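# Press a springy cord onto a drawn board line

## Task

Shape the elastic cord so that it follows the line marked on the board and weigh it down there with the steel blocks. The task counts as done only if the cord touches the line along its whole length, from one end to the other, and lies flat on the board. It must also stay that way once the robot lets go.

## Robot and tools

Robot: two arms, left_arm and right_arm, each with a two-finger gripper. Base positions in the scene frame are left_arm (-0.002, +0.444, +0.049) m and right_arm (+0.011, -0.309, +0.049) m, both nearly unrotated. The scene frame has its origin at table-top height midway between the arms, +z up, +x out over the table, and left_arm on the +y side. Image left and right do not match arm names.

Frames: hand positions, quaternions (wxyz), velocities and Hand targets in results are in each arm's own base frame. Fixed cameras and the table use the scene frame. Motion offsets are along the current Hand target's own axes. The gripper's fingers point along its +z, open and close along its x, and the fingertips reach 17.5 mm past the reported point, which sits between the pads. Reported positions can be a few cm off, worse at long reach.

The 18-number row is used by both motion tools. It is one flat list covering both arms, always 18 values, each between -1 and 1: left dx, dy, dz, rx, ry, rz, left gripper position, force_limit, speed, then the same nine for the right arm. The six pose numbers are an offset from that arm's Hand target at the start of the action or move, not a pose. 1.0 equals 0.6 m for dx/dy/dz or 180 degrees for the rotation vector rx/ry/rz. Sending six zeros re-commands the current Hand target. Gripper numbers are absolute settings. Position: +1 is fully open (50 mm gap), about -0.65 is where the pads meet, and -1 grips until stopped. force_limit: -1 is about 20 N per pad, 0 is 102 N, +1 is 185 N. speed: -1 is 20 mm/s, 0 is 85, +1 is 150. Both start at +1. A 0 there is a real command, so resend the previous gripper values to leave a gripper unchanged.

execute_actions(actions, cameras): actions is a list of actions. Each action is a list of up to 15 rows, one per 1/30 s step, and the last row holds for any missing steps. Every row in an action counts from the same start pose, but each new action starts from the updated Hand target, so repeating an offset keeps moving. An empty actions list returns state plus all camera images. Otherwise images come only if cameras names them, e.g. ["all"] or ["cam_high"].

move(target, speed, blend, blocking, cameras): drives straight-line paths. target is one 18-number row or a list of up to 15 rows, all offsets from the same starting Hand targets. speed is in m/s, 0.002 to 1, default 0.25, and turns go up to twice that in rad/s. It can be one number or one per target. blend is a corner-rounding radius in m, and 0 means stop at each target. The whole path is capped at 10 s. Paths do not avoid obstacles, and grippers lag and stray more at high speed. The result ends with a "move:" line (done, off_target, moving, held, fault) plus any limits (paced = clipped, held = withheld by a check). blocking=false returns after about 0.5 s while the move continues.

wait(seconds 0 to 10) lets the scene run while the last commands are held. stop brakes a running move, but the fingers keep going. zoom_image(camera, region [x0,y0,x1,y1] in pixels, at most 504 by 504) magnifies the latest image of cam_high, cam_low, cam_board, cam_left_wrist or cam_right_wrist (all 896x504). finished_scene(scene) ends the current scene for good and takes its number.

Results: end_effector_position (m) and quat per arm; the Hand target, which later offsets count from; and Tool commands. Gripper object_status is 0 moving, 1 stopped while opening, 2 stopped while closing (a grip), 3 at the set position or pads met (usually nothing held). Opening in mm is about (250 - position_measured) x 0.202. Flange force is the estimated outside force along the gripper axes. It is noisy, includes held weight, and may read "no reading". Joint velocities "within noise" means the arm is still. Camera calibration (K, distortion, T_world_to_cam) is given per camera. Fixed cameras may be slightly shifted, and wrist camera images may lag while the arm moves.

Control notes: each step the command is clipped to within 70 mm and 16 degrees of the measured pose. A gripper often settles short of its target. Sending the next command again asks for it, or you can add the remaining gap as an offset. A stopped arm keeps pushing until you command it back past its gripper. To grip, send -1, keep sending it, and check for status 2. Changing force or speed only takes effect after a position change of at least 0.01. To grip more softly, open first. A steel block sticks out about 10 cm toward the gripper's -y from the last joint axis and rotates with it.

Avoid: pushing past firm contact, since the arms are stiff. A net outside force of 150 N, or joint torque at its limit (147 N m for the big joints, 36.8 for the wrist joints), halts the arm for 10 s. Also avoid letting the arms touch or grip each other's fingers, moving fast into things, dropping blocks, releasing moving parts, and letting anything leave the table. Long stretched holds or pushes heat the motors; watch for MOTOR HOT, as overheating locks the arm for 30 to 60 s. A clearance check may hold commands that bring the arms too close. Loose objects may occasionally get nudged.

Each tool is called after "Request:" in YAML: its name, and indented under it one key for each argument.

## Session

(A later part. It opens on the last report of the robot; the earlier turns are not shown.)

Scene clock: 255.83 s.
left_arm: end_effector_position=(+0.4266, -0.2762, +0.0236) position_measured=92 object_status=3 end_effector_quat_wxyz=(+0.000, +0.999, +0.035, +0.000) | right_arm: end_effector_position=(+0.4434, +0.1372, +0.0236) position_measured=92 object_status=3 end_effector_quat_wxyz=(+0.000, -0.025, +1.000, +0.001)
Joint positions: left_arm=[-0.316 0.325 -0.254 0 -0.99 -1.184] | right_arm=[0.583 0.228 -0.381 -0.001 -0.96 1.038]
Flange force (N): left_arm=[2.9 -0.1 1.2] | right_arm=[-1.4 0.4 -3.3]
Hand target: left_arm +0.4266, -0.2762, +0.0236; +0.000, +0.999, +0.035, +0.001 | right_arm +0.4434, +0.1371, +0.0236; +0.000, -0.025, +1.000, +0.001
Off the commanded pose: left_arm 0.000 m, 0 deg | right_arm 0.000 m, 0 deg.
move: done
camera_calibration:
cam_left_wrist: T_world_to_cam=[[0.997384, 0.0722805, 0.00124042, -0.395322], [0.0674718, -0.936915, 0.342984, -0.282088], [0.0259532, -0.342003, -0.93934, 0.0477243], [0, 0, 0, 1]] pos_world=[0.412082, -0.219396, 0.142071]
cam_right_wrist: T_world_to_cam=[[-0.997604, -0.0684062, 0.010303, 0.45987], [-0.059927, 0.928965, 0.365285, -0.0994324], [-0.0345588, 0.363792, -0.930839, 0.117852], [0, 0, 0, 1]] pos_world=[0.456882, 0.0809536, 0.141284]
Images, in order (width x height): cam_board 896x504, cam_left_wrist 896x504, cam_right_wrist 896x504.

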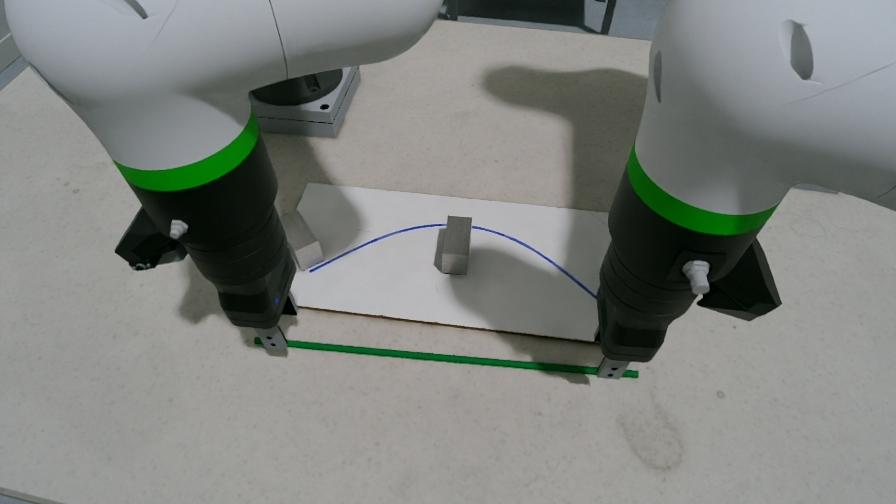

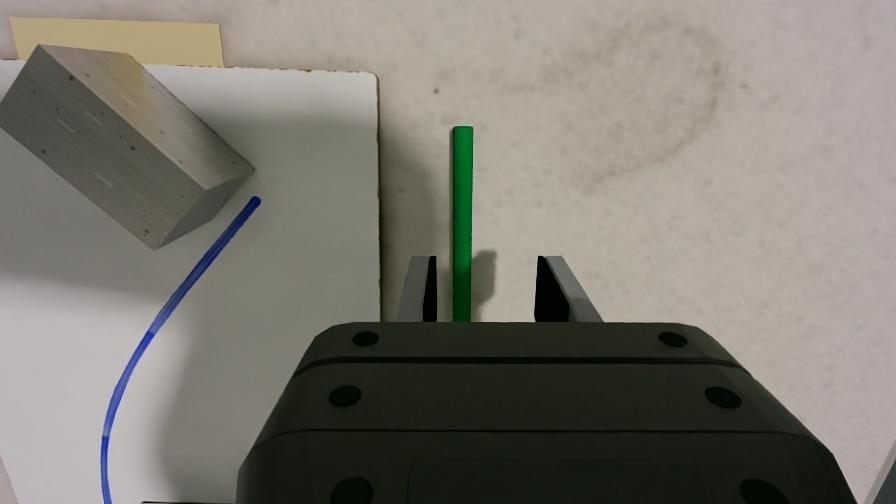

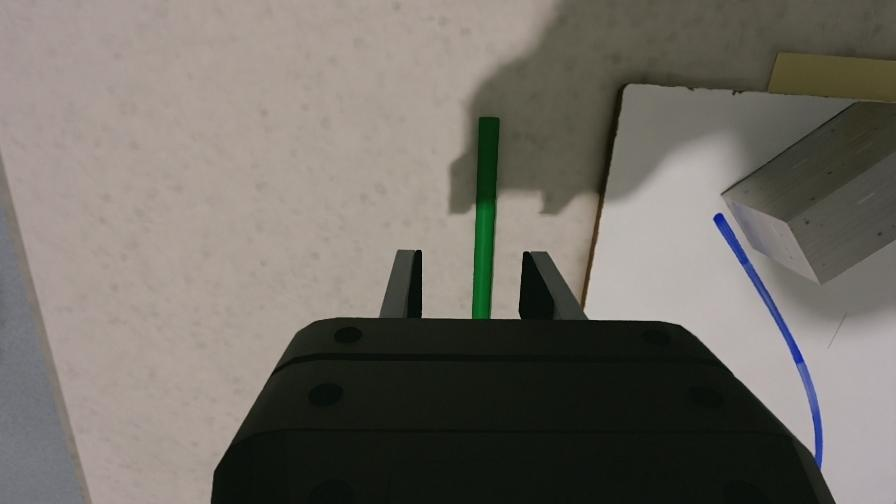

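Request:
move:
  target:
    - [-0.0083,0,0.0885,0,0,0,0.4,-0.7,-0.5,0.0125,0,0.0885,0,0,0,0.4,-0.7,-0.5]
    - [-0.0083,0,0.0885,0,0,0,-1,-0.8,-0.5,0.0125,0,0.0885,0,0,0,-1,-0.8,-0.5]
    - [-0.0083,0,0,0,0,0,-1,-0.8,-0.5,0.0125,0,0,0,0,0,-1,-0.8,-0.5]
  speed: [0.1,0.1,0.1]
  cameras: ["cam_board","cam_left_wrist","cam_right_wrist"]

Scene clock: 288.23 s.
left_arm: end_effector_position=(+0.4216, -0.2766, +0.0236) position_measured=214 object_status=2 end_effector_quat_wxyz=(+0.000, +0.999, +0.035, +0.001) | right_arm: end_effector_position=(+0.4360, +0.1367, +0.0236) position_measured=214 object_status=2 end_effector_quat_wxyz=(+0.000, -0.025, +1.000, +0.000)
Joint positions: left_arm=[-0.32 0.317 -0.266 0 -0.987 -1.181] | right_arm=[0.592 0.212 -0.402 -0.001 -0.956 1.029]
Flange force (N): left_arm=[1.4 1.4 0.5] | right_arm=[-1.9 3.5 -2.6]
Hand target: left_arm +0.4217, -0.2766, +0.0236; +0.000, +0.999, +0.035, +0.001 | right_arm +0.4359, +0.1368, +0.0236; +0.000, -0.025, +1.000, +0.001
Off the commanded pose: left_arm 0.000 m, 0 deg | right_arm 0.000 m, 0 deg.
move: done
camera_calibration:
cam_left_wrist: T_world_to_cam=[[0.99739, 0.0721869, 0.00127418, -0.390434], [0.0673722, -0.936922, 0.342985, -0.282093], [0.0259528, -0.342004, -0.93934, 0.0477144], [0, 0, 0, 1]] pos_world=[0.407182, -0.219796, 0.142071]
cam_right_wrist: T_world_to_cam=[[-0.99762, -0.0681789, 0.0102895, 0.452352], [-0.0597238, 0.929015, 0.36519, -0.0995921], [-0.0344573, 0.363706, -0.930876, 0.117704], [0, 0, 0, 1]] pos_world=[0.449383, 0.0805536, 0.141284]
Images, in order (width x height): cam_board 896x504, cam_left_wrist 896x504, cam_right_wrist 896x504.

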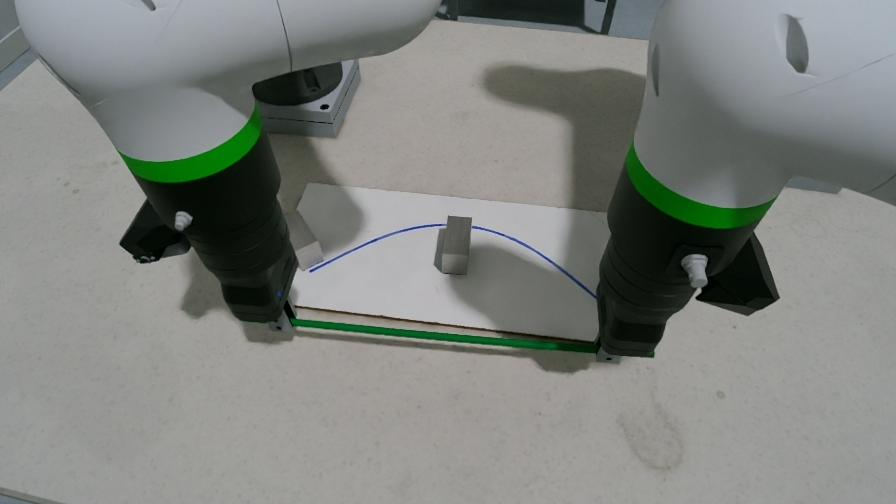

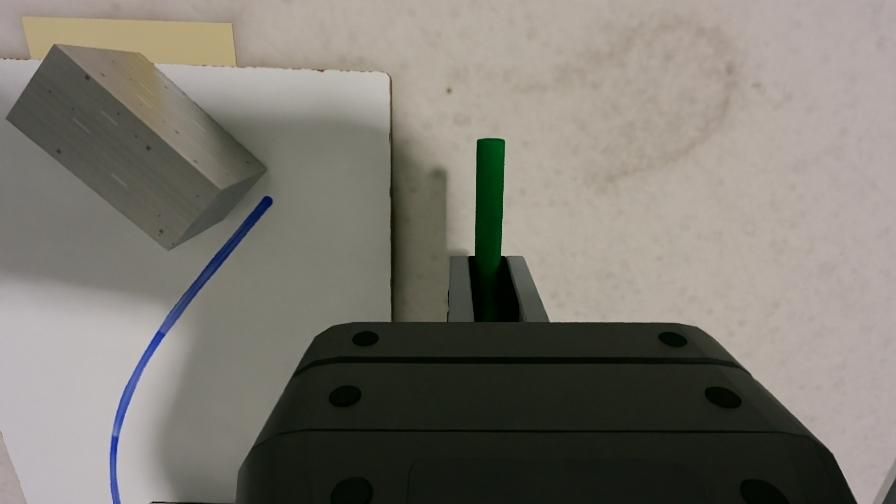

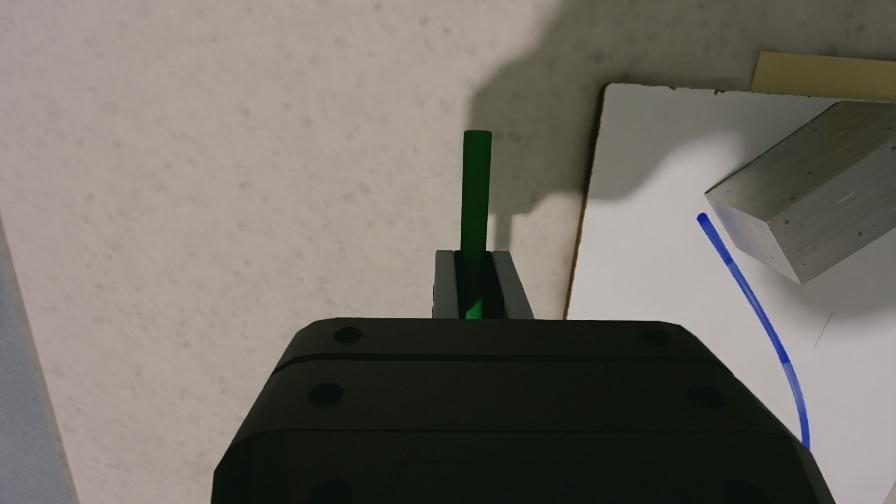

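Request:
move:
  target:
    - [0,0,-0.04,0,0,0,-1,-0.8,-0.5,0,0,-0.04,0,0,0,-1,-0.8,-0.5]
    - [-0.1969,0.0181,-0.04,0,0,0.2411,-1,-0.8,-0.5,0.2187,0.0433,-0.04,0,0,-0.2189,-1,-0.8,-0.5]
  speed: [0.1,0.1]
  cameras: ["cam_board","cam_left_wrist","cam_right_wrist","cam_low"]

Scene clock: 311.23 s.
left_arm: end_effector_position=(+0.3046, -0.2957, +0.0474) position_measured=214 object_status=2 end_effector_quat_wxyz=(+0.000, +0.942, -0.337, +0.001) | right_arm: end_effector_position=(+0.3036, +0.1562, +0.0476) position_measured=214 object_status=2 end_effector_quat_wxyz=(+0.000, -0.360, +0.933, +0.000)
Joint positions: left_arm=[-0.46 0.1 -0.467 0 -1.003 -1.798] | right_arm=[0.865 -0.117 -0.681 -0.001 -1.005 1.443]
Flange force (N): left_arm=[0.9 -2.2 0.2] | right_arm=[-1.8 -0.3 -2.3]
Hand target: left_arm +0.3045, -0.2957, +0.0475; +0.000, +0.942, -0.337, +0.001 | right_arm +0.3036, +0.1562, +0.0476; +0.000, -0.360, +0.933, +0.000
Off the commanded pose: left_arm 0.000 m, 0 deg | right_arm 0.000 m, 0 deg.
move: done
camera_calibration:
cam_left_wrist: T_world_to_cam=[[0.77427, -0.632854, 0.00137672, -0.412851], [-0.595056, -0.727282, 0.342007, -0.0364418], [-0.215439, -0.265625, -0.939696, 0.162751], [0, 0, 0, 1]] pos_world=[0.333036, -0.244547, 0.165968]
cam_right_wrist: T_world_to_cam=[[-0.727574, -0.685961, 0.00970176, 0.335933], [-0.636129, 0.67988, 0.364833, 0.0796672], [-0.256857, 0.259271, -0.931023, 0.212247], [0, 0, 0, 1]] pos_world=[0.349612, 0.121243, 0.165283]
Images, in order (width x height): cam_low 896x504, cam_board 896x504, cam_left_wrist 896x504, cam_right_wrist 896x504.

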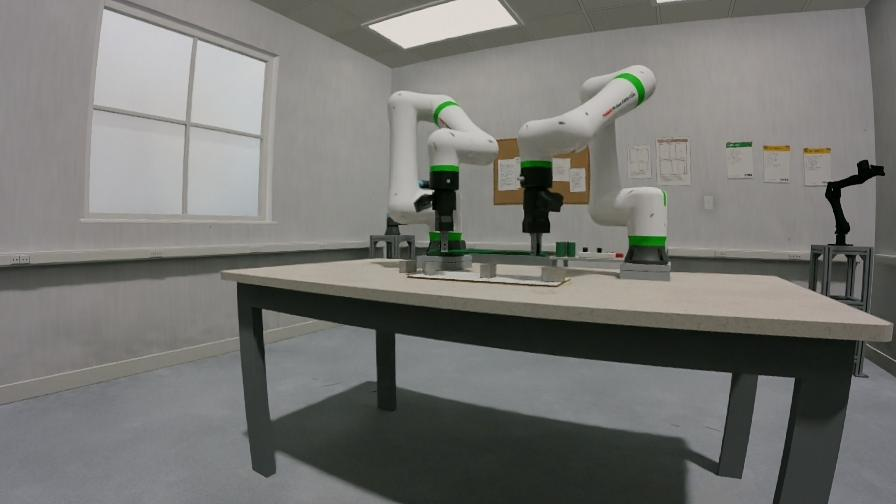

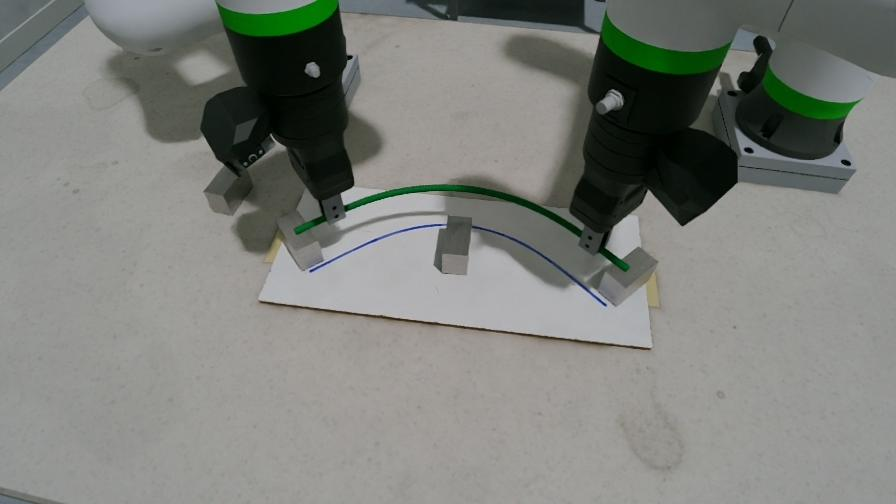

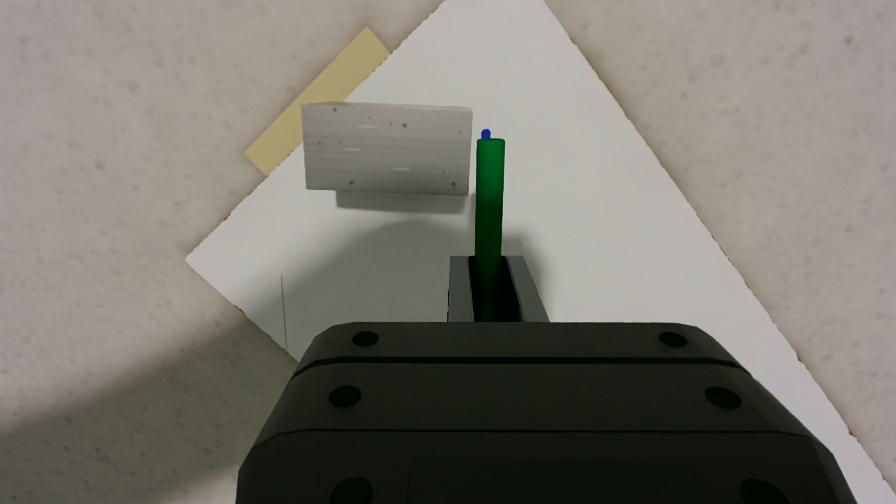

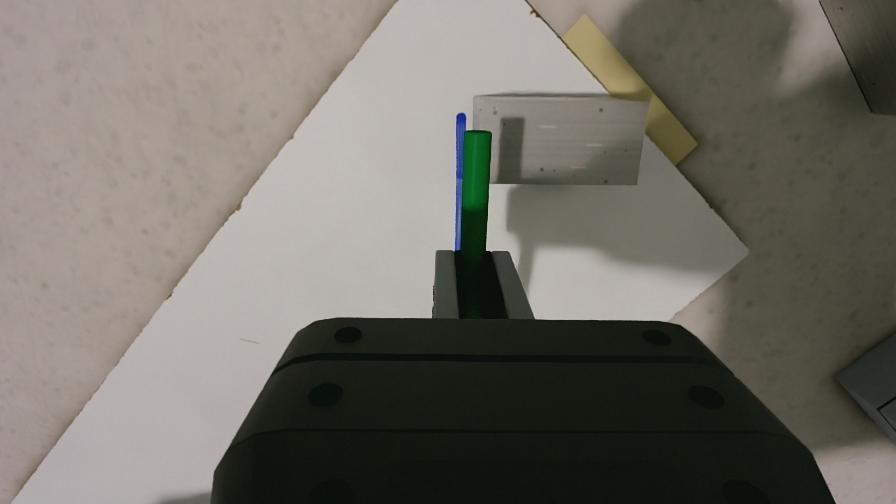

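Request:
move:
  target:
    - [0.0065,0,0,0,0,0,-1,-0.8,-0.5,-0.0065,0,0,0,0,0,-1,-0.8,-0.5]
    - [0.0065,0,0.095,0,0,0,-1,-0.8,-0.5,-0.0065,0,0.095,0,0,0,-1,-0.8,-0.5]
  speed: [0.1,0.1]
  cameras: ["cam_board","cam_left_wrist","cam_right_wrist"]

Scene clock: 319.30 s.
left_arm: end_effector_position=(+0.3076, -0.2982, -0.0095) position_measured=214 object_status=2 end_effector_quat_wxyz=(+0.000, +0.942, -0.337, +0.001) | right_arm: end_effector_position=(+0.3064, +0.1589, -0.0094) position_measured=214 object_status=2 end_effector_quat_wxyz=(+0.000, -0.360, +0.933, +0.000)
Joint positions: left_arm=[-0.462 0.204 -0.51 0 -0.856 -1.796] | right_arm=[0.864 0.005 -0.735 -0.001 -0.83 1.445]
Flange force (N): left_arm=[0.4 -2.4 1.3] | right_arm=[-2.2 -1.1 -2.2]
Hand target: left_arm +0.3076, -0.2982, -0.0095; +0.000, +0.942, -0.337, +0.001 | right_arm +0.3065, +0.1588, -0.0094; +0.000, -0.360, +0.933, +0.000
Off the commanded pose: left_arm 0.000 m, 0 deg | right_arm 0.000 m, 0 deg.
move: done
camera_calibration:
cam_left_wrist: T_world_to_cam=[[0.77427, -0.632854, 0.00137672, -0.416677], [-0.595056, -0.727282, 0.342007, -0.0169805], [-0.215439, -0.265625, -0.939696, 0.10917], [0, 0, 0, 1]] pos_world=[0.336036, -0.247047, 0.108968]
cam_right_wrist: T_world_to_cam=[[-0.72762, -0.685912, 0.00972793, 0.340383], [-0.636068, 0.67992, 0.364865, 0.100378], [-0.256879, 0.259295, -0.93101, 0.159202], [0, 0, 0, 1]] pos_world=[0.352413, 0.123944, 0.108283]
Images, in order (width x height): cam_board 896x504, cam_left_wrist 896x504, cam_right_wrist 896x504.

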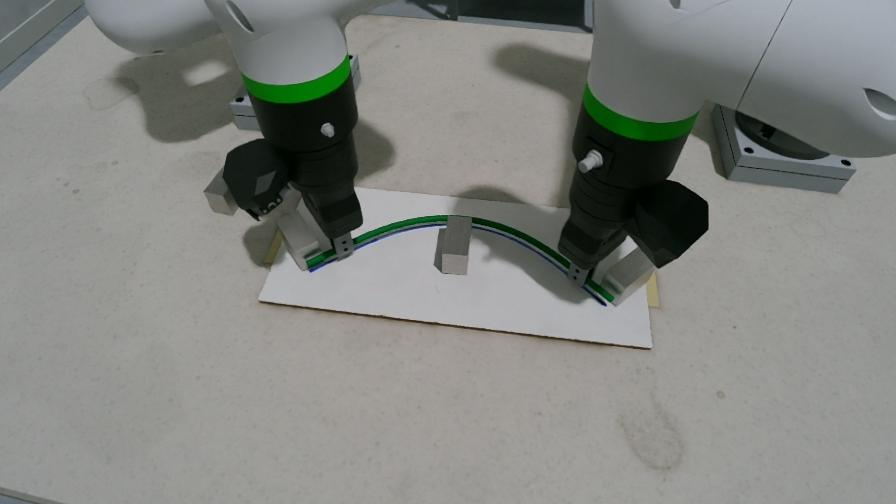

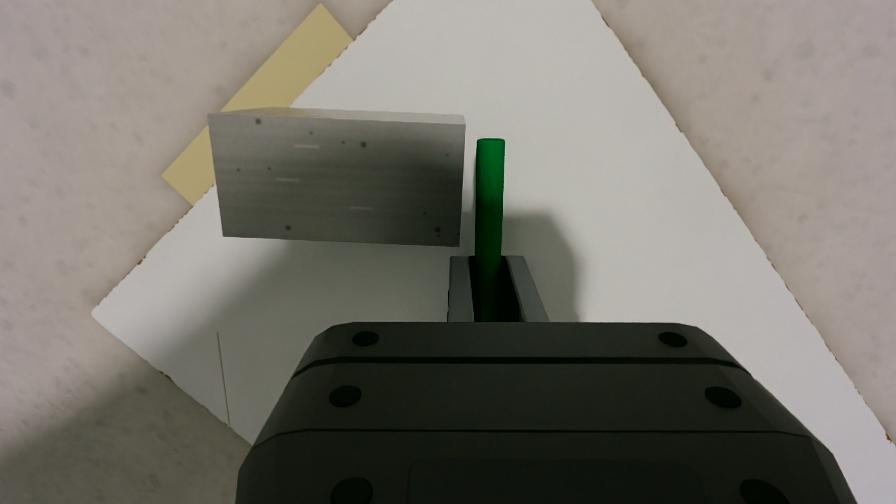

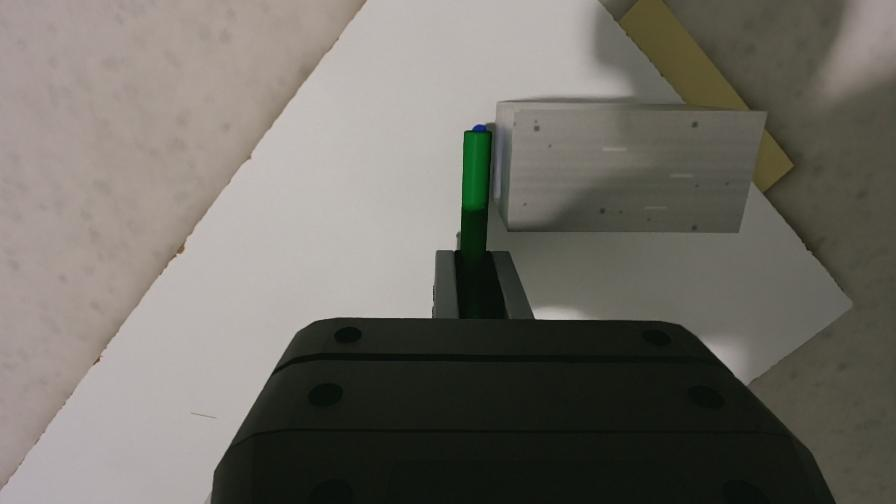

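Request:
move:
  target: [0,0,0.0228,0,0,0,-1,-0.8,-0.5,0,0,0.0228,0,0,0,-1,-0.8,-0.5]
  speed: 0.05
  cameras: ["cam_board","cam_left_wrist","cam_right_wrist"]

Request:
zoom_image:
  camera: "cam_board"
  region: [270, 180, 660, 340]

Scene clock: 325.30 s.
left_arm: end_effector_position=(+0.3077, -0.2983, -0.0231) position_measured=214 object_status=2 end_effector_quat_wxyz=(+0.000, +0.942, -0.337, +0.001) | right_arm: end_effector_position=(+0.3065, +0.1588, -0.0231) position_measured=214 object_status=2 end_effector_quat_wxyz=(+0.000, -0.360, +0.933, +0.000)
Joint positions: left_arm=[-0.462 0.229 -0.52 0 -0.82 -1.796] | right_arm=[0.864 0.036 -0.747 -0.001 -0.787 1.445]
Flange force (N): left_arm=[-14.2 -7.7 -56.9] | right_arm=[-0.7 -0.7 -4.2]
Hand target: left_arm +0.3076, -0.2982, -0.0232; +0.000, +0.942, -0.337, +0.001 | right_arm +0.3065, +0.1589, -0.0231; +0.000, -0.360, +0.933, +0.000
Off the commanded pose: left_arm 0.000 m, 0 deg | right_arm 0.000 m, 0 deg.
move: done
camera_calibration:
cam_left_wrist: T_world_to_cam=[[0.77439, -0.632707, 0.0016756, -0.416832], [-0.594976, -0.727304, 0.342099, -0.0123835], [-0.21523, -0.265915, -0.939662, 0.0962403], [0, 0, 0, 1]] pos_world=[0.336136, -0.247147, 0.0953682]
cam_right_wrist: T_world_to_cam=[[-0.727558, -0.685977, 0.0097663, 0.340572], [-0.636145, 0.679899, 0.364769, 0.105479], [-0.256863, 0.259178, -0.931047, 0.146485], [0, 0, 0, 1]] pos_world=[0.352512, 0.123943, 0.0945824]
Images, in order (width x height): cam_board 896x504, cam_left_wrist 896x504, cam_right_wrist 896x504.

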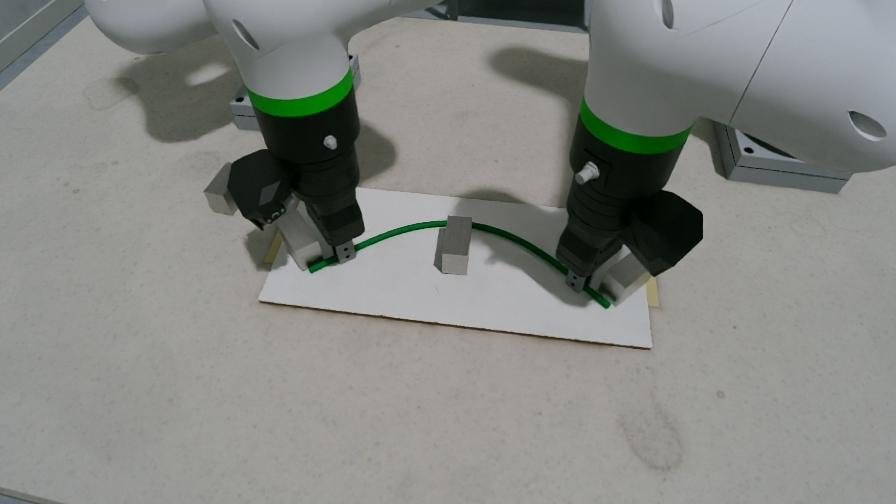

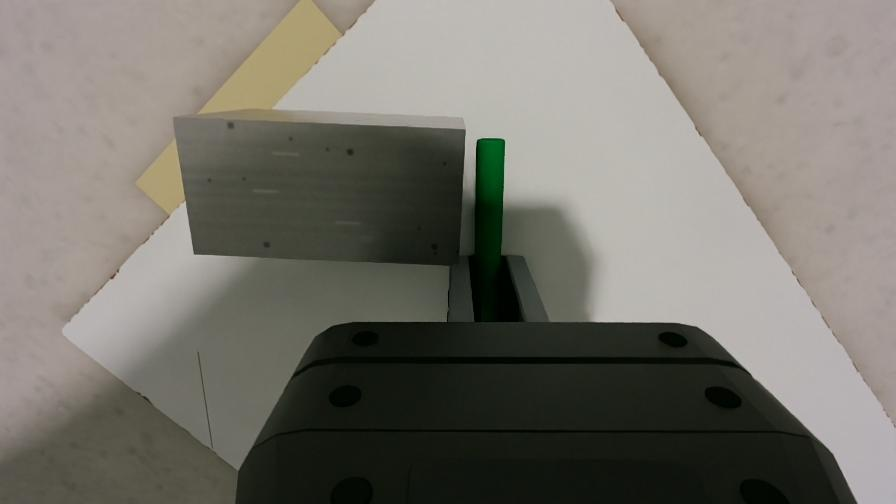

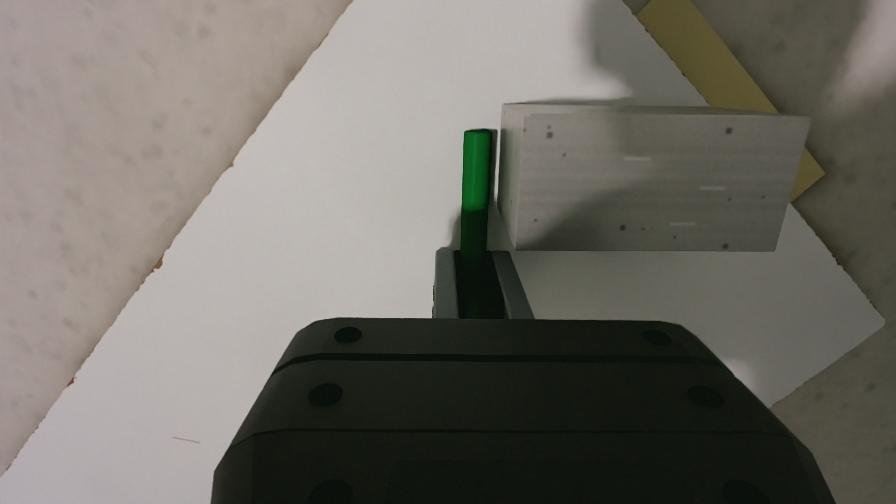

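Scaled by 1.292 from the camera's 896x504 image, which has a finer 1280x720 frame.

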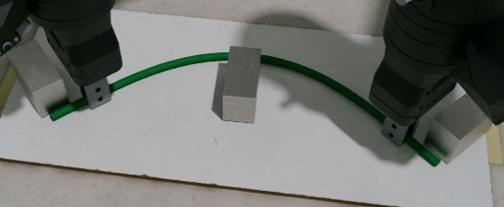

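Request:
move:
  target:
    - [0,0,-0.0006,0,0,0,-1,-0.8,-0.5,0,0,0,0,0,0,-1,-0.8,-0.5]
    - [0,0,-0.0006,0,0,0,-1,-0.8,-0.5,0,0,0,0,0,0,0,-0.8,-1]
    - [0,0,-0.0006,0,0,0,-1,-0.8,-0.5,0,0,-0.1885,0,0,0,0,-0.8,-0.5]
    - [0,0,-0.0006,0,0,0,-1,-0.8,-0.5,-0.1282,0.194,-0.1885,0,0,0.7256,0.7,-0.8,-0.5]
  speed: [0.1,0.1,0.15,0.4]
  cameras: ["cam_board","cam_left_wrist","cam_right_wrist"]

Scene clock: 342.30 s.
left_arm: end_effector_position=(+0.3076, -0.2982, -0.0229) position_measured=214 object_status=2 end_effector_quat_wxyz=(+0.000, +0.942, -0.337, +0.001) | right_arm: end_effector_position=(+0.2851, +0.2966, +0.0901) position_measured=48 object_status=0 end_effector_quat_wxyz=(+0.000, +0.697, +0.717, +0.000)
Joint positions: left_arm=[-0.462 0.229 -0.52 0 -0.821 -1.796] | right_arm=[1.126 0.011 -0.448 0 -1.111 -1.098]
Flange force (N): left_arm=[-0.3 -3.1 -23.7] | right_arm=[1.9 1.0 -2.7]
Hand target: left_arm +0.3076, -0.2982, -0.0229; +0.000, +0.942, -0.337, +0.001 | right_arm +0.2851, +0.2966, +0.0901; +0.000, +0.697, +0.717, +0.000
Off the commanded pose: left_arm 0.000 m, 0 deg | right_arm 0.000 m, 0 deg.
move: done
camera_calibration:
cam_left_wrist: T_world_to_cam=[[0.77433, -0.632781, 0.00141072, -0.416805], [-0.594981, -0.727312, 0.342074, -0.0124839], [-0.215432, -0.265718, -0.939672, 0.0966398], [0, 0, 0, 1]] pos_world=[0.336136, -0.247147, 0.0956682]
cam_right_wrist: T_world_to_cam=[[-0.0471596, 0.998818, 0.0118075, -0.275467], [0.930312, 0.0396146, 0.364624, -0.299859], [0.363725, 0.0281801, -0.93108, 0.102346], [0, 0, 0, 1]] pos_world=[0.228746, 0.284136, 0.207881]
Images, in order (width x height): cam_board 896x504, cam_left_wrist 896x504, cam_right_wrist 896x504.

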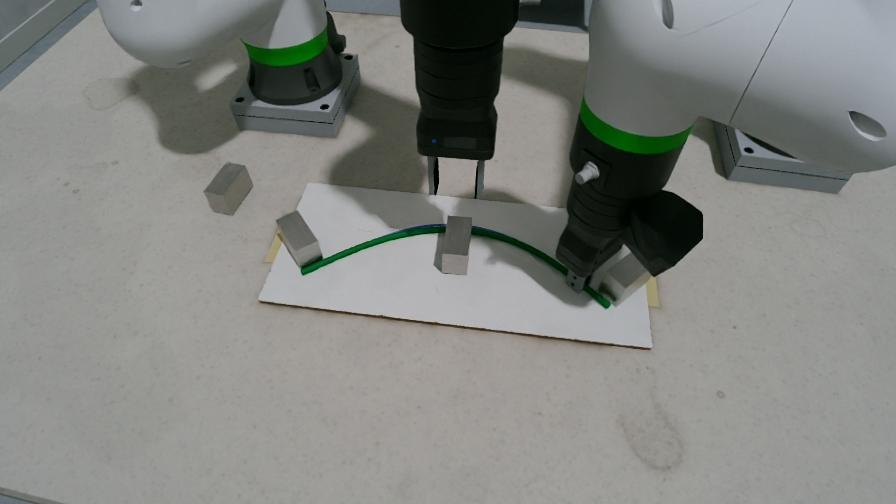

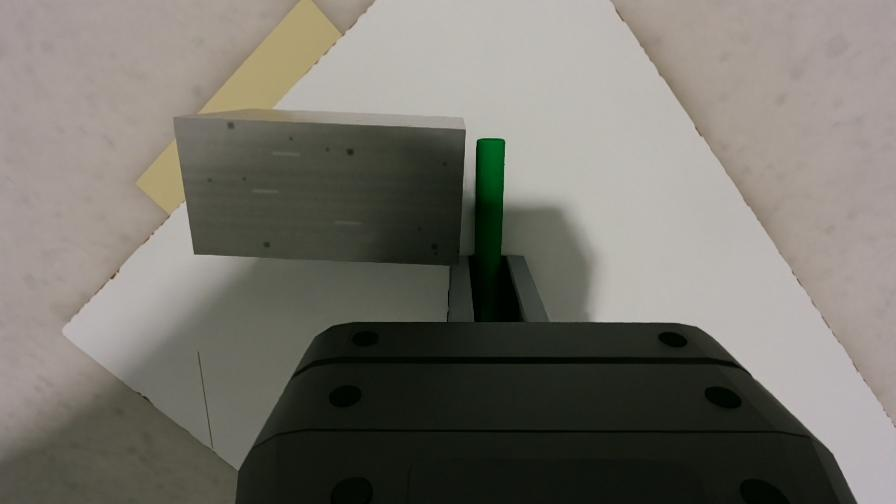

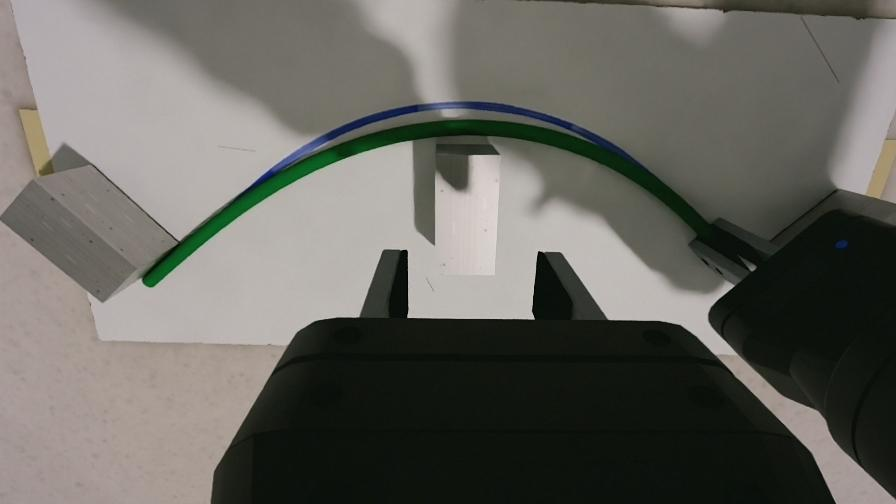

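Request:
move:
  target:
    - [0,0,0,0,0,0,-1,-0.8,-0.5,0.0025,0.002,0.1708,0,0,0,0.7,-0.8,-0.5]
    - [0,0,0,0,0,0,-1,-0.8,-0.5,0.0025,0.002,0.1708,0,0,0,-1,-0.8,-0.5]
    - [0,0,0,0,0,0,-1,-0.8,-0.5,0.0025,-0.018,0.17,0,0,0,-1,-0.8,-0.5]
  speed: [0.2,0.1,0.05]
  cameras: ["cam_board","cam_right_wrist"]

Request:
zoom_image:
  camera: "cam_board"
  region: [270, 180, 660, 340]

Scene clock: 353.23 s.
left_arm: end_effector_position=(+0.3076, -0.2982, -0.0229) position_measured=214 object_status=2 end_effector_quat_wxyz=(+0.000, +0.942, -0.337, +0.001) | right_arm: end_effector_position=(+0.2743, +0.2979, -0.0119) position_measured=103 object_status=2 end_effector_quat_wxyz=(+0.000, +0.697, +0.717, +0.001)
Joint positions: left_arm=[-0.462 0.229 -0.52 0 -0.821 -1.796] | right_arm=[1.153 0.155 -0.577 0 -0.838 -1.124]
Flange force (N): left_arm=[0.4 -3.1 -23.7] | right_arm=[2.6 2.0 3.1]
Hand target: left_arm +0.3076, -0.2982, -0.0229; +0.000, +0.942, -0.337, +0.001 | right_arm +0.2743, +0.2979, -0.0119; +0.000, +0.697, +0.717, +0.000
Off the commanded pose: left_arm 0.000 m, 0 deg | right_arm 0.000 m, 0 deg.
move: done
camera_calibration:
cam_right_wrist: T_world_to_cam=[[-0.0471596, 0.998818, 0.0118075, -0.276071], [0.930312, 0.0396146, 0.364624, -0.252671], [0.363725, 0.0281801, -0.93108, 0.0112673], [0, 0, 0, 1]] pos_world=[0.217946, 0.285436, 0.105881]
Images, in order (width x height): cam_board 896x504, cam_right_wrist 896x504.

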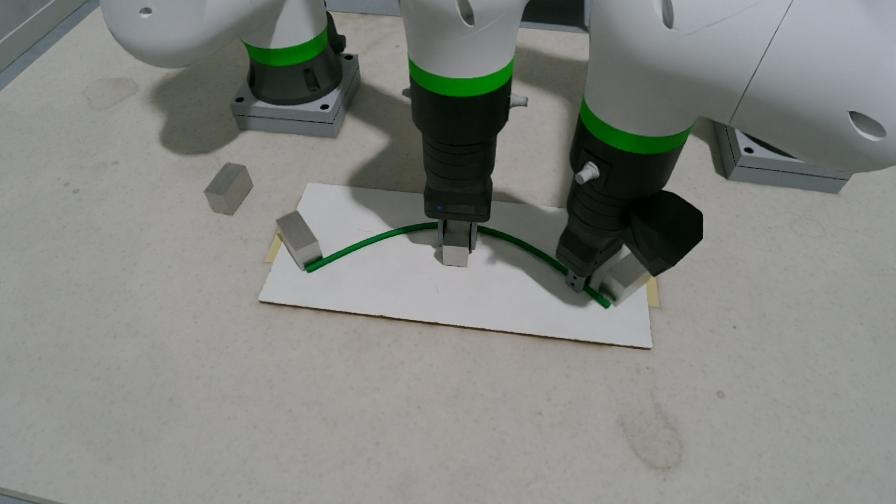

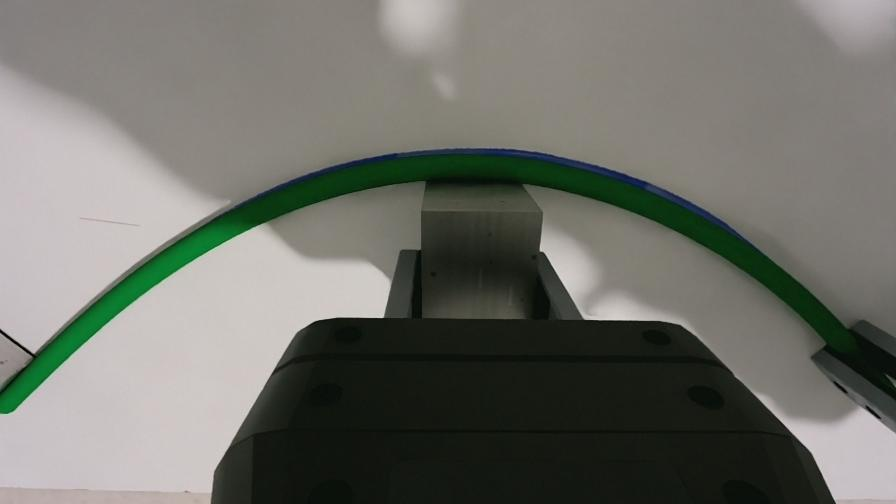

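Scaled by 1.292 from the camera's 896x504 image, which has a finer 1280x720 frame.

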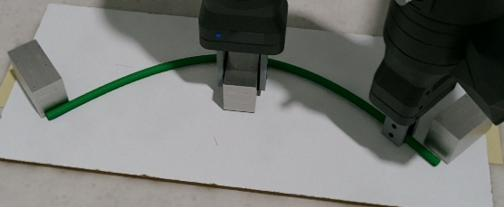

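Request:
move:
  target: [0,0,0,0,0,0,-1,-0.8,-0.5,0,-0.0067,0,0,0,0,-1,-0.8,-0.5]
  speed: 0.05
  cameras: ["cam_board","cam_right_wrist"]

Request:
zoom_image:
  camera: "cam_board"
  region: [270, 200, 440, 300]

Scene clock: 358.20 s.
left_arm: end_effector_position=(+0.3076, -0.2982, -0.0229) position_measured=214 object_status=2 end_effector_quat_wxyz=(+0.000, +0.942, -0.337, +0.001) | right_arm: end_effector_position=(+0.2703, +0.2978, -0.0119) position_measured=103 object_status=2 end_effector_quat_wxyz=(+0.000, +0.697, +0.717, +0.000)
Joint positions: left_arm=[-0.462 0.229 -0.52 0 -0.821 -1.796] | right_arm=[1.163 0.149 -0.584 0 -0.836 -1.134]
Flange force (N): left_arm=[-0.8 -3.5 -24.0] | right_arm=[2.5 2.0 2.9]
Hand target: left_arm +0.3076, -0.2982, -0.0229; +0.000, +0.942, -0.337, +0.001 | right_arm +0.2703, +0.2978, -0.0119; +0.000, +0.697, +0.717, +0.000
Off the commanded pose: left_arm 0.000 m, 0 deg | right_arm 0.000 m, 0 deg.
move: done
camera_calibration:
cam_right_wrist: T_world_to_cam=[[-0.0471596, 0.998818, 0.0118075, -0.276159], [0.930312, 0.0396146, 0.364624, -0.248946], [0.363725, 0.0281801, -0.93108, 0.012725], [0, 0, 0, 1]] pos_world=[0.213946, 0.285336, 0.105881]
Images, in order (width x height): cam_board 896x504, cam_right_wrist 896x504.

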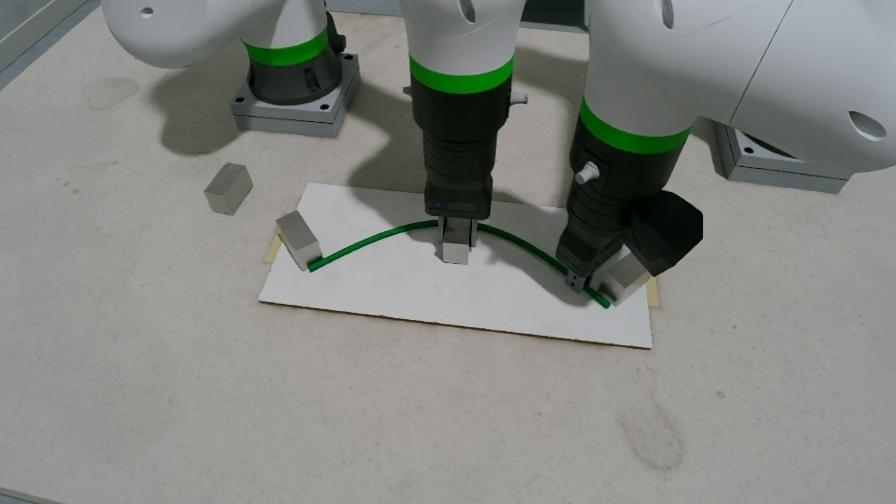

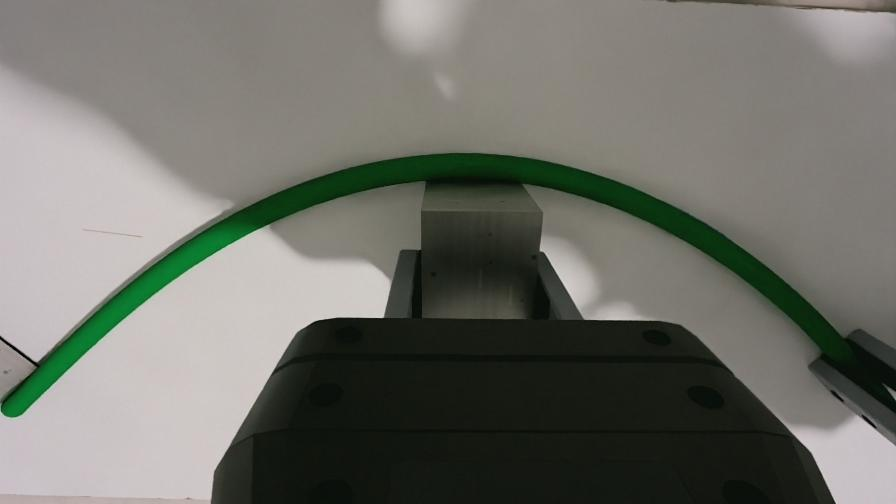

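Scaled by 2.965 from the camera's 896x504 image, which has a finer 1280x720 frame.

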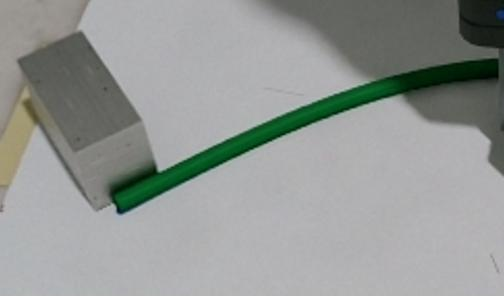

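Request:
move:
  target:
    - [0,0,0,0,0,0,-1,-0.8,-0.5,0,0,0.0008,0,0,0,-1,-0.8,-0.5]
    - [0,0,0,0,0,0,0,-0.8,-1,0,0,0.0008,0,0,0,0.7,-0.8,-0.7]
    - [0,0,-0.138,0,0,0,0,-0.8,-0.5,0,0,-0.12,0,0,0,0.7,-0.8,-0.5]
    - [-0.0608,-0.0655,-0.138,0,0,-0.4856,0.7,-0.8,-0.5,-0.3223,0.0535,-0.12,0,0,-0.23,0.7,-0.8,-0.5]
  speed: [0.1,0.1,0.15,0.4]
  cameras: ["cam_board","cam_left_wrist","cam_right_wrist"]

Request:
zoom_image:
  camera: "cam_board"
  region: [270, 200, 440, 300]

Request:
zoom_image:
  camera: "cam_board"
  region: [420, 200, 640, 330]

Scene clock: 373.67 s.
left_arm: end_effector_position=(+0.3043, -0.2447, +0.0599) position_measured=48 object_status=0 end_effector_quat_wxyz=(+0.000, +0.913, +0.407, +0.000) | right_arm: end_effector_position=(+0.3079, +0.1053, +0.0599) position_measured=48 object_status=3 end_effector_quat_wxyz=(+0.000, +0.398, +0.917, +0.001)
Joint positions: left_arm=[-0.338 -0.003 -0.542 0 -1.031 -0.394] | right_arm=[0.74 -0.184 -0.704 -0.001 -1.05 0.012]
Flange force (N): left_arm=[2.4 0.1 0.0] | right_arm=[-0.6 1.9 -2.6]
Hand target: left_arm +0.3043, -0.2447, +0.0599; +0.000, +0.913, +0.407, +0.000 | right_arm +0.3079, +0.1053, +0.0599; +0.000, +0.398, +0.917, +0.001
Off the commanded pose: left_arm 0.000 m, 0 deg | right_arm 0.000 m, 0 deg.
move: done
camera_calibration:
cam_left_wrist: T_world_to_cam=[[0.667143, 0.74493, 0.000642764, -0.0106246], [0.699486, -0.62674, 0.34339, -0.373216], [0.256204, -0.22864, -0.939193, 0.0534579], [0, 0, 0, 1]] pos_world=[0.254451, -0.213773, 0.178373]
cam_right_wrist: T_world_to_cam=[[-0.695929, 0.718023, 0.0112393, 0.146391], [0.671324, 0.644951, 0.365188, -0.286548], [0.254965, 0.26169, -0.930866, 0.080124], [0, 0, 0, 1]] pos_world=[0.273815, 0.0587291, 0.177583]
Images, in order (width x height): cam_board 896x504, cam_left_wrist 896x504, cam_right_wrist 896x504.

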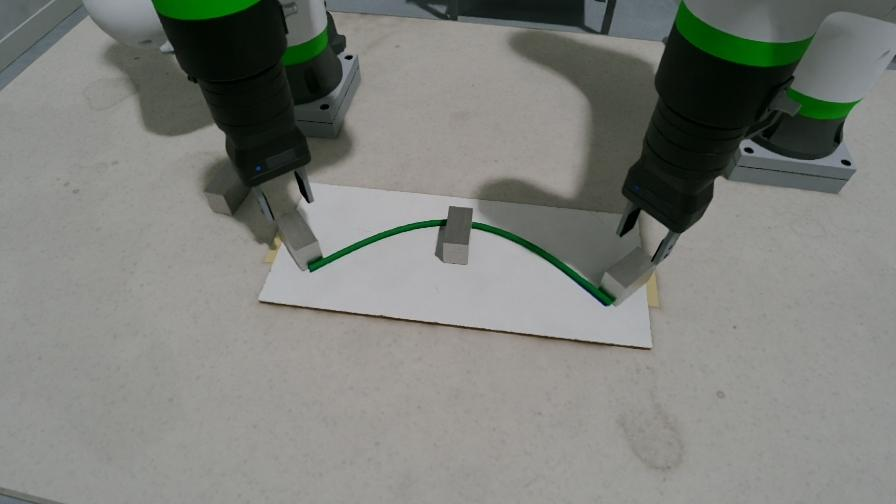

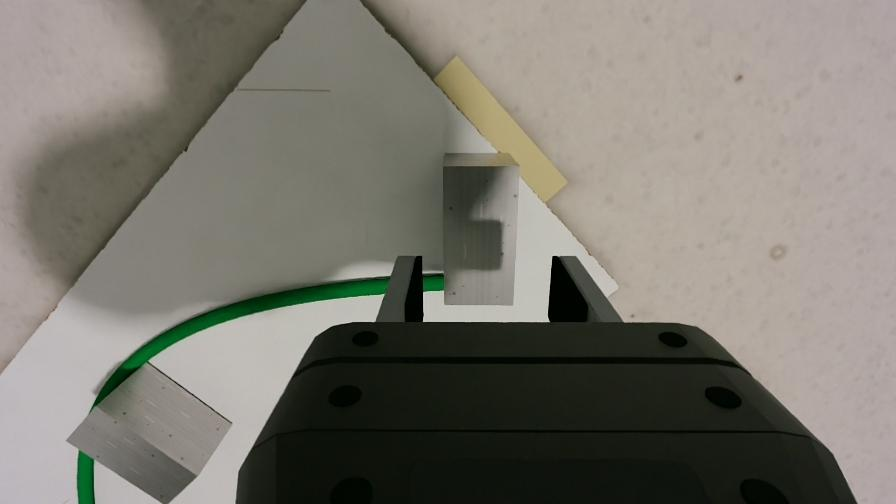

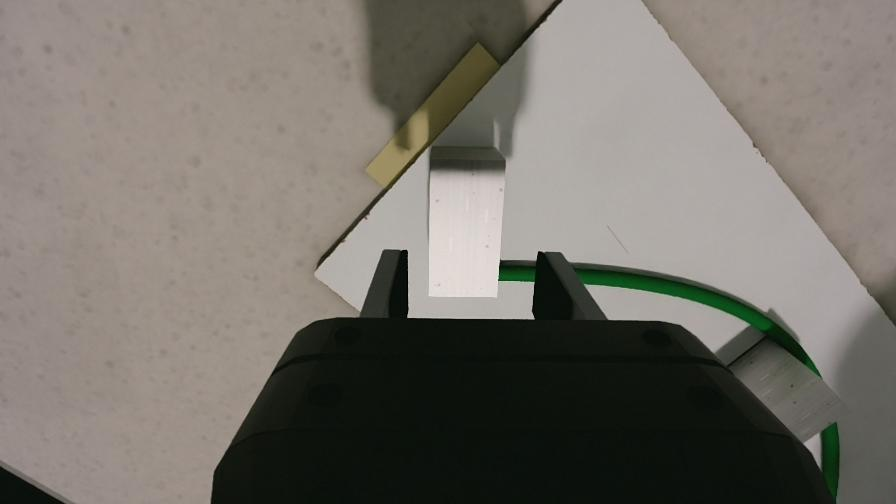

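Scaled by 2.965 from the camera's 896x504 image, which has a finer 1280x720 frame.

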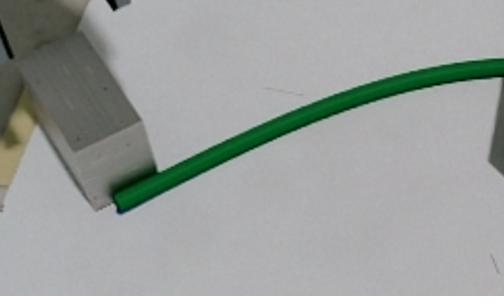

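Scaled by 2.291 from the camera's 896x504 image, which has a finer 1280x720 frame.

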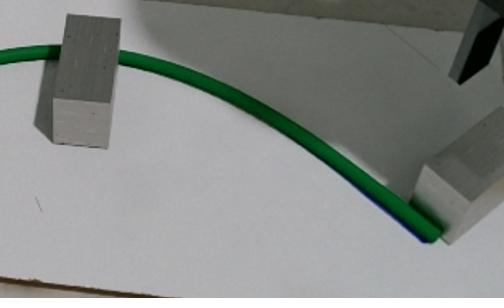

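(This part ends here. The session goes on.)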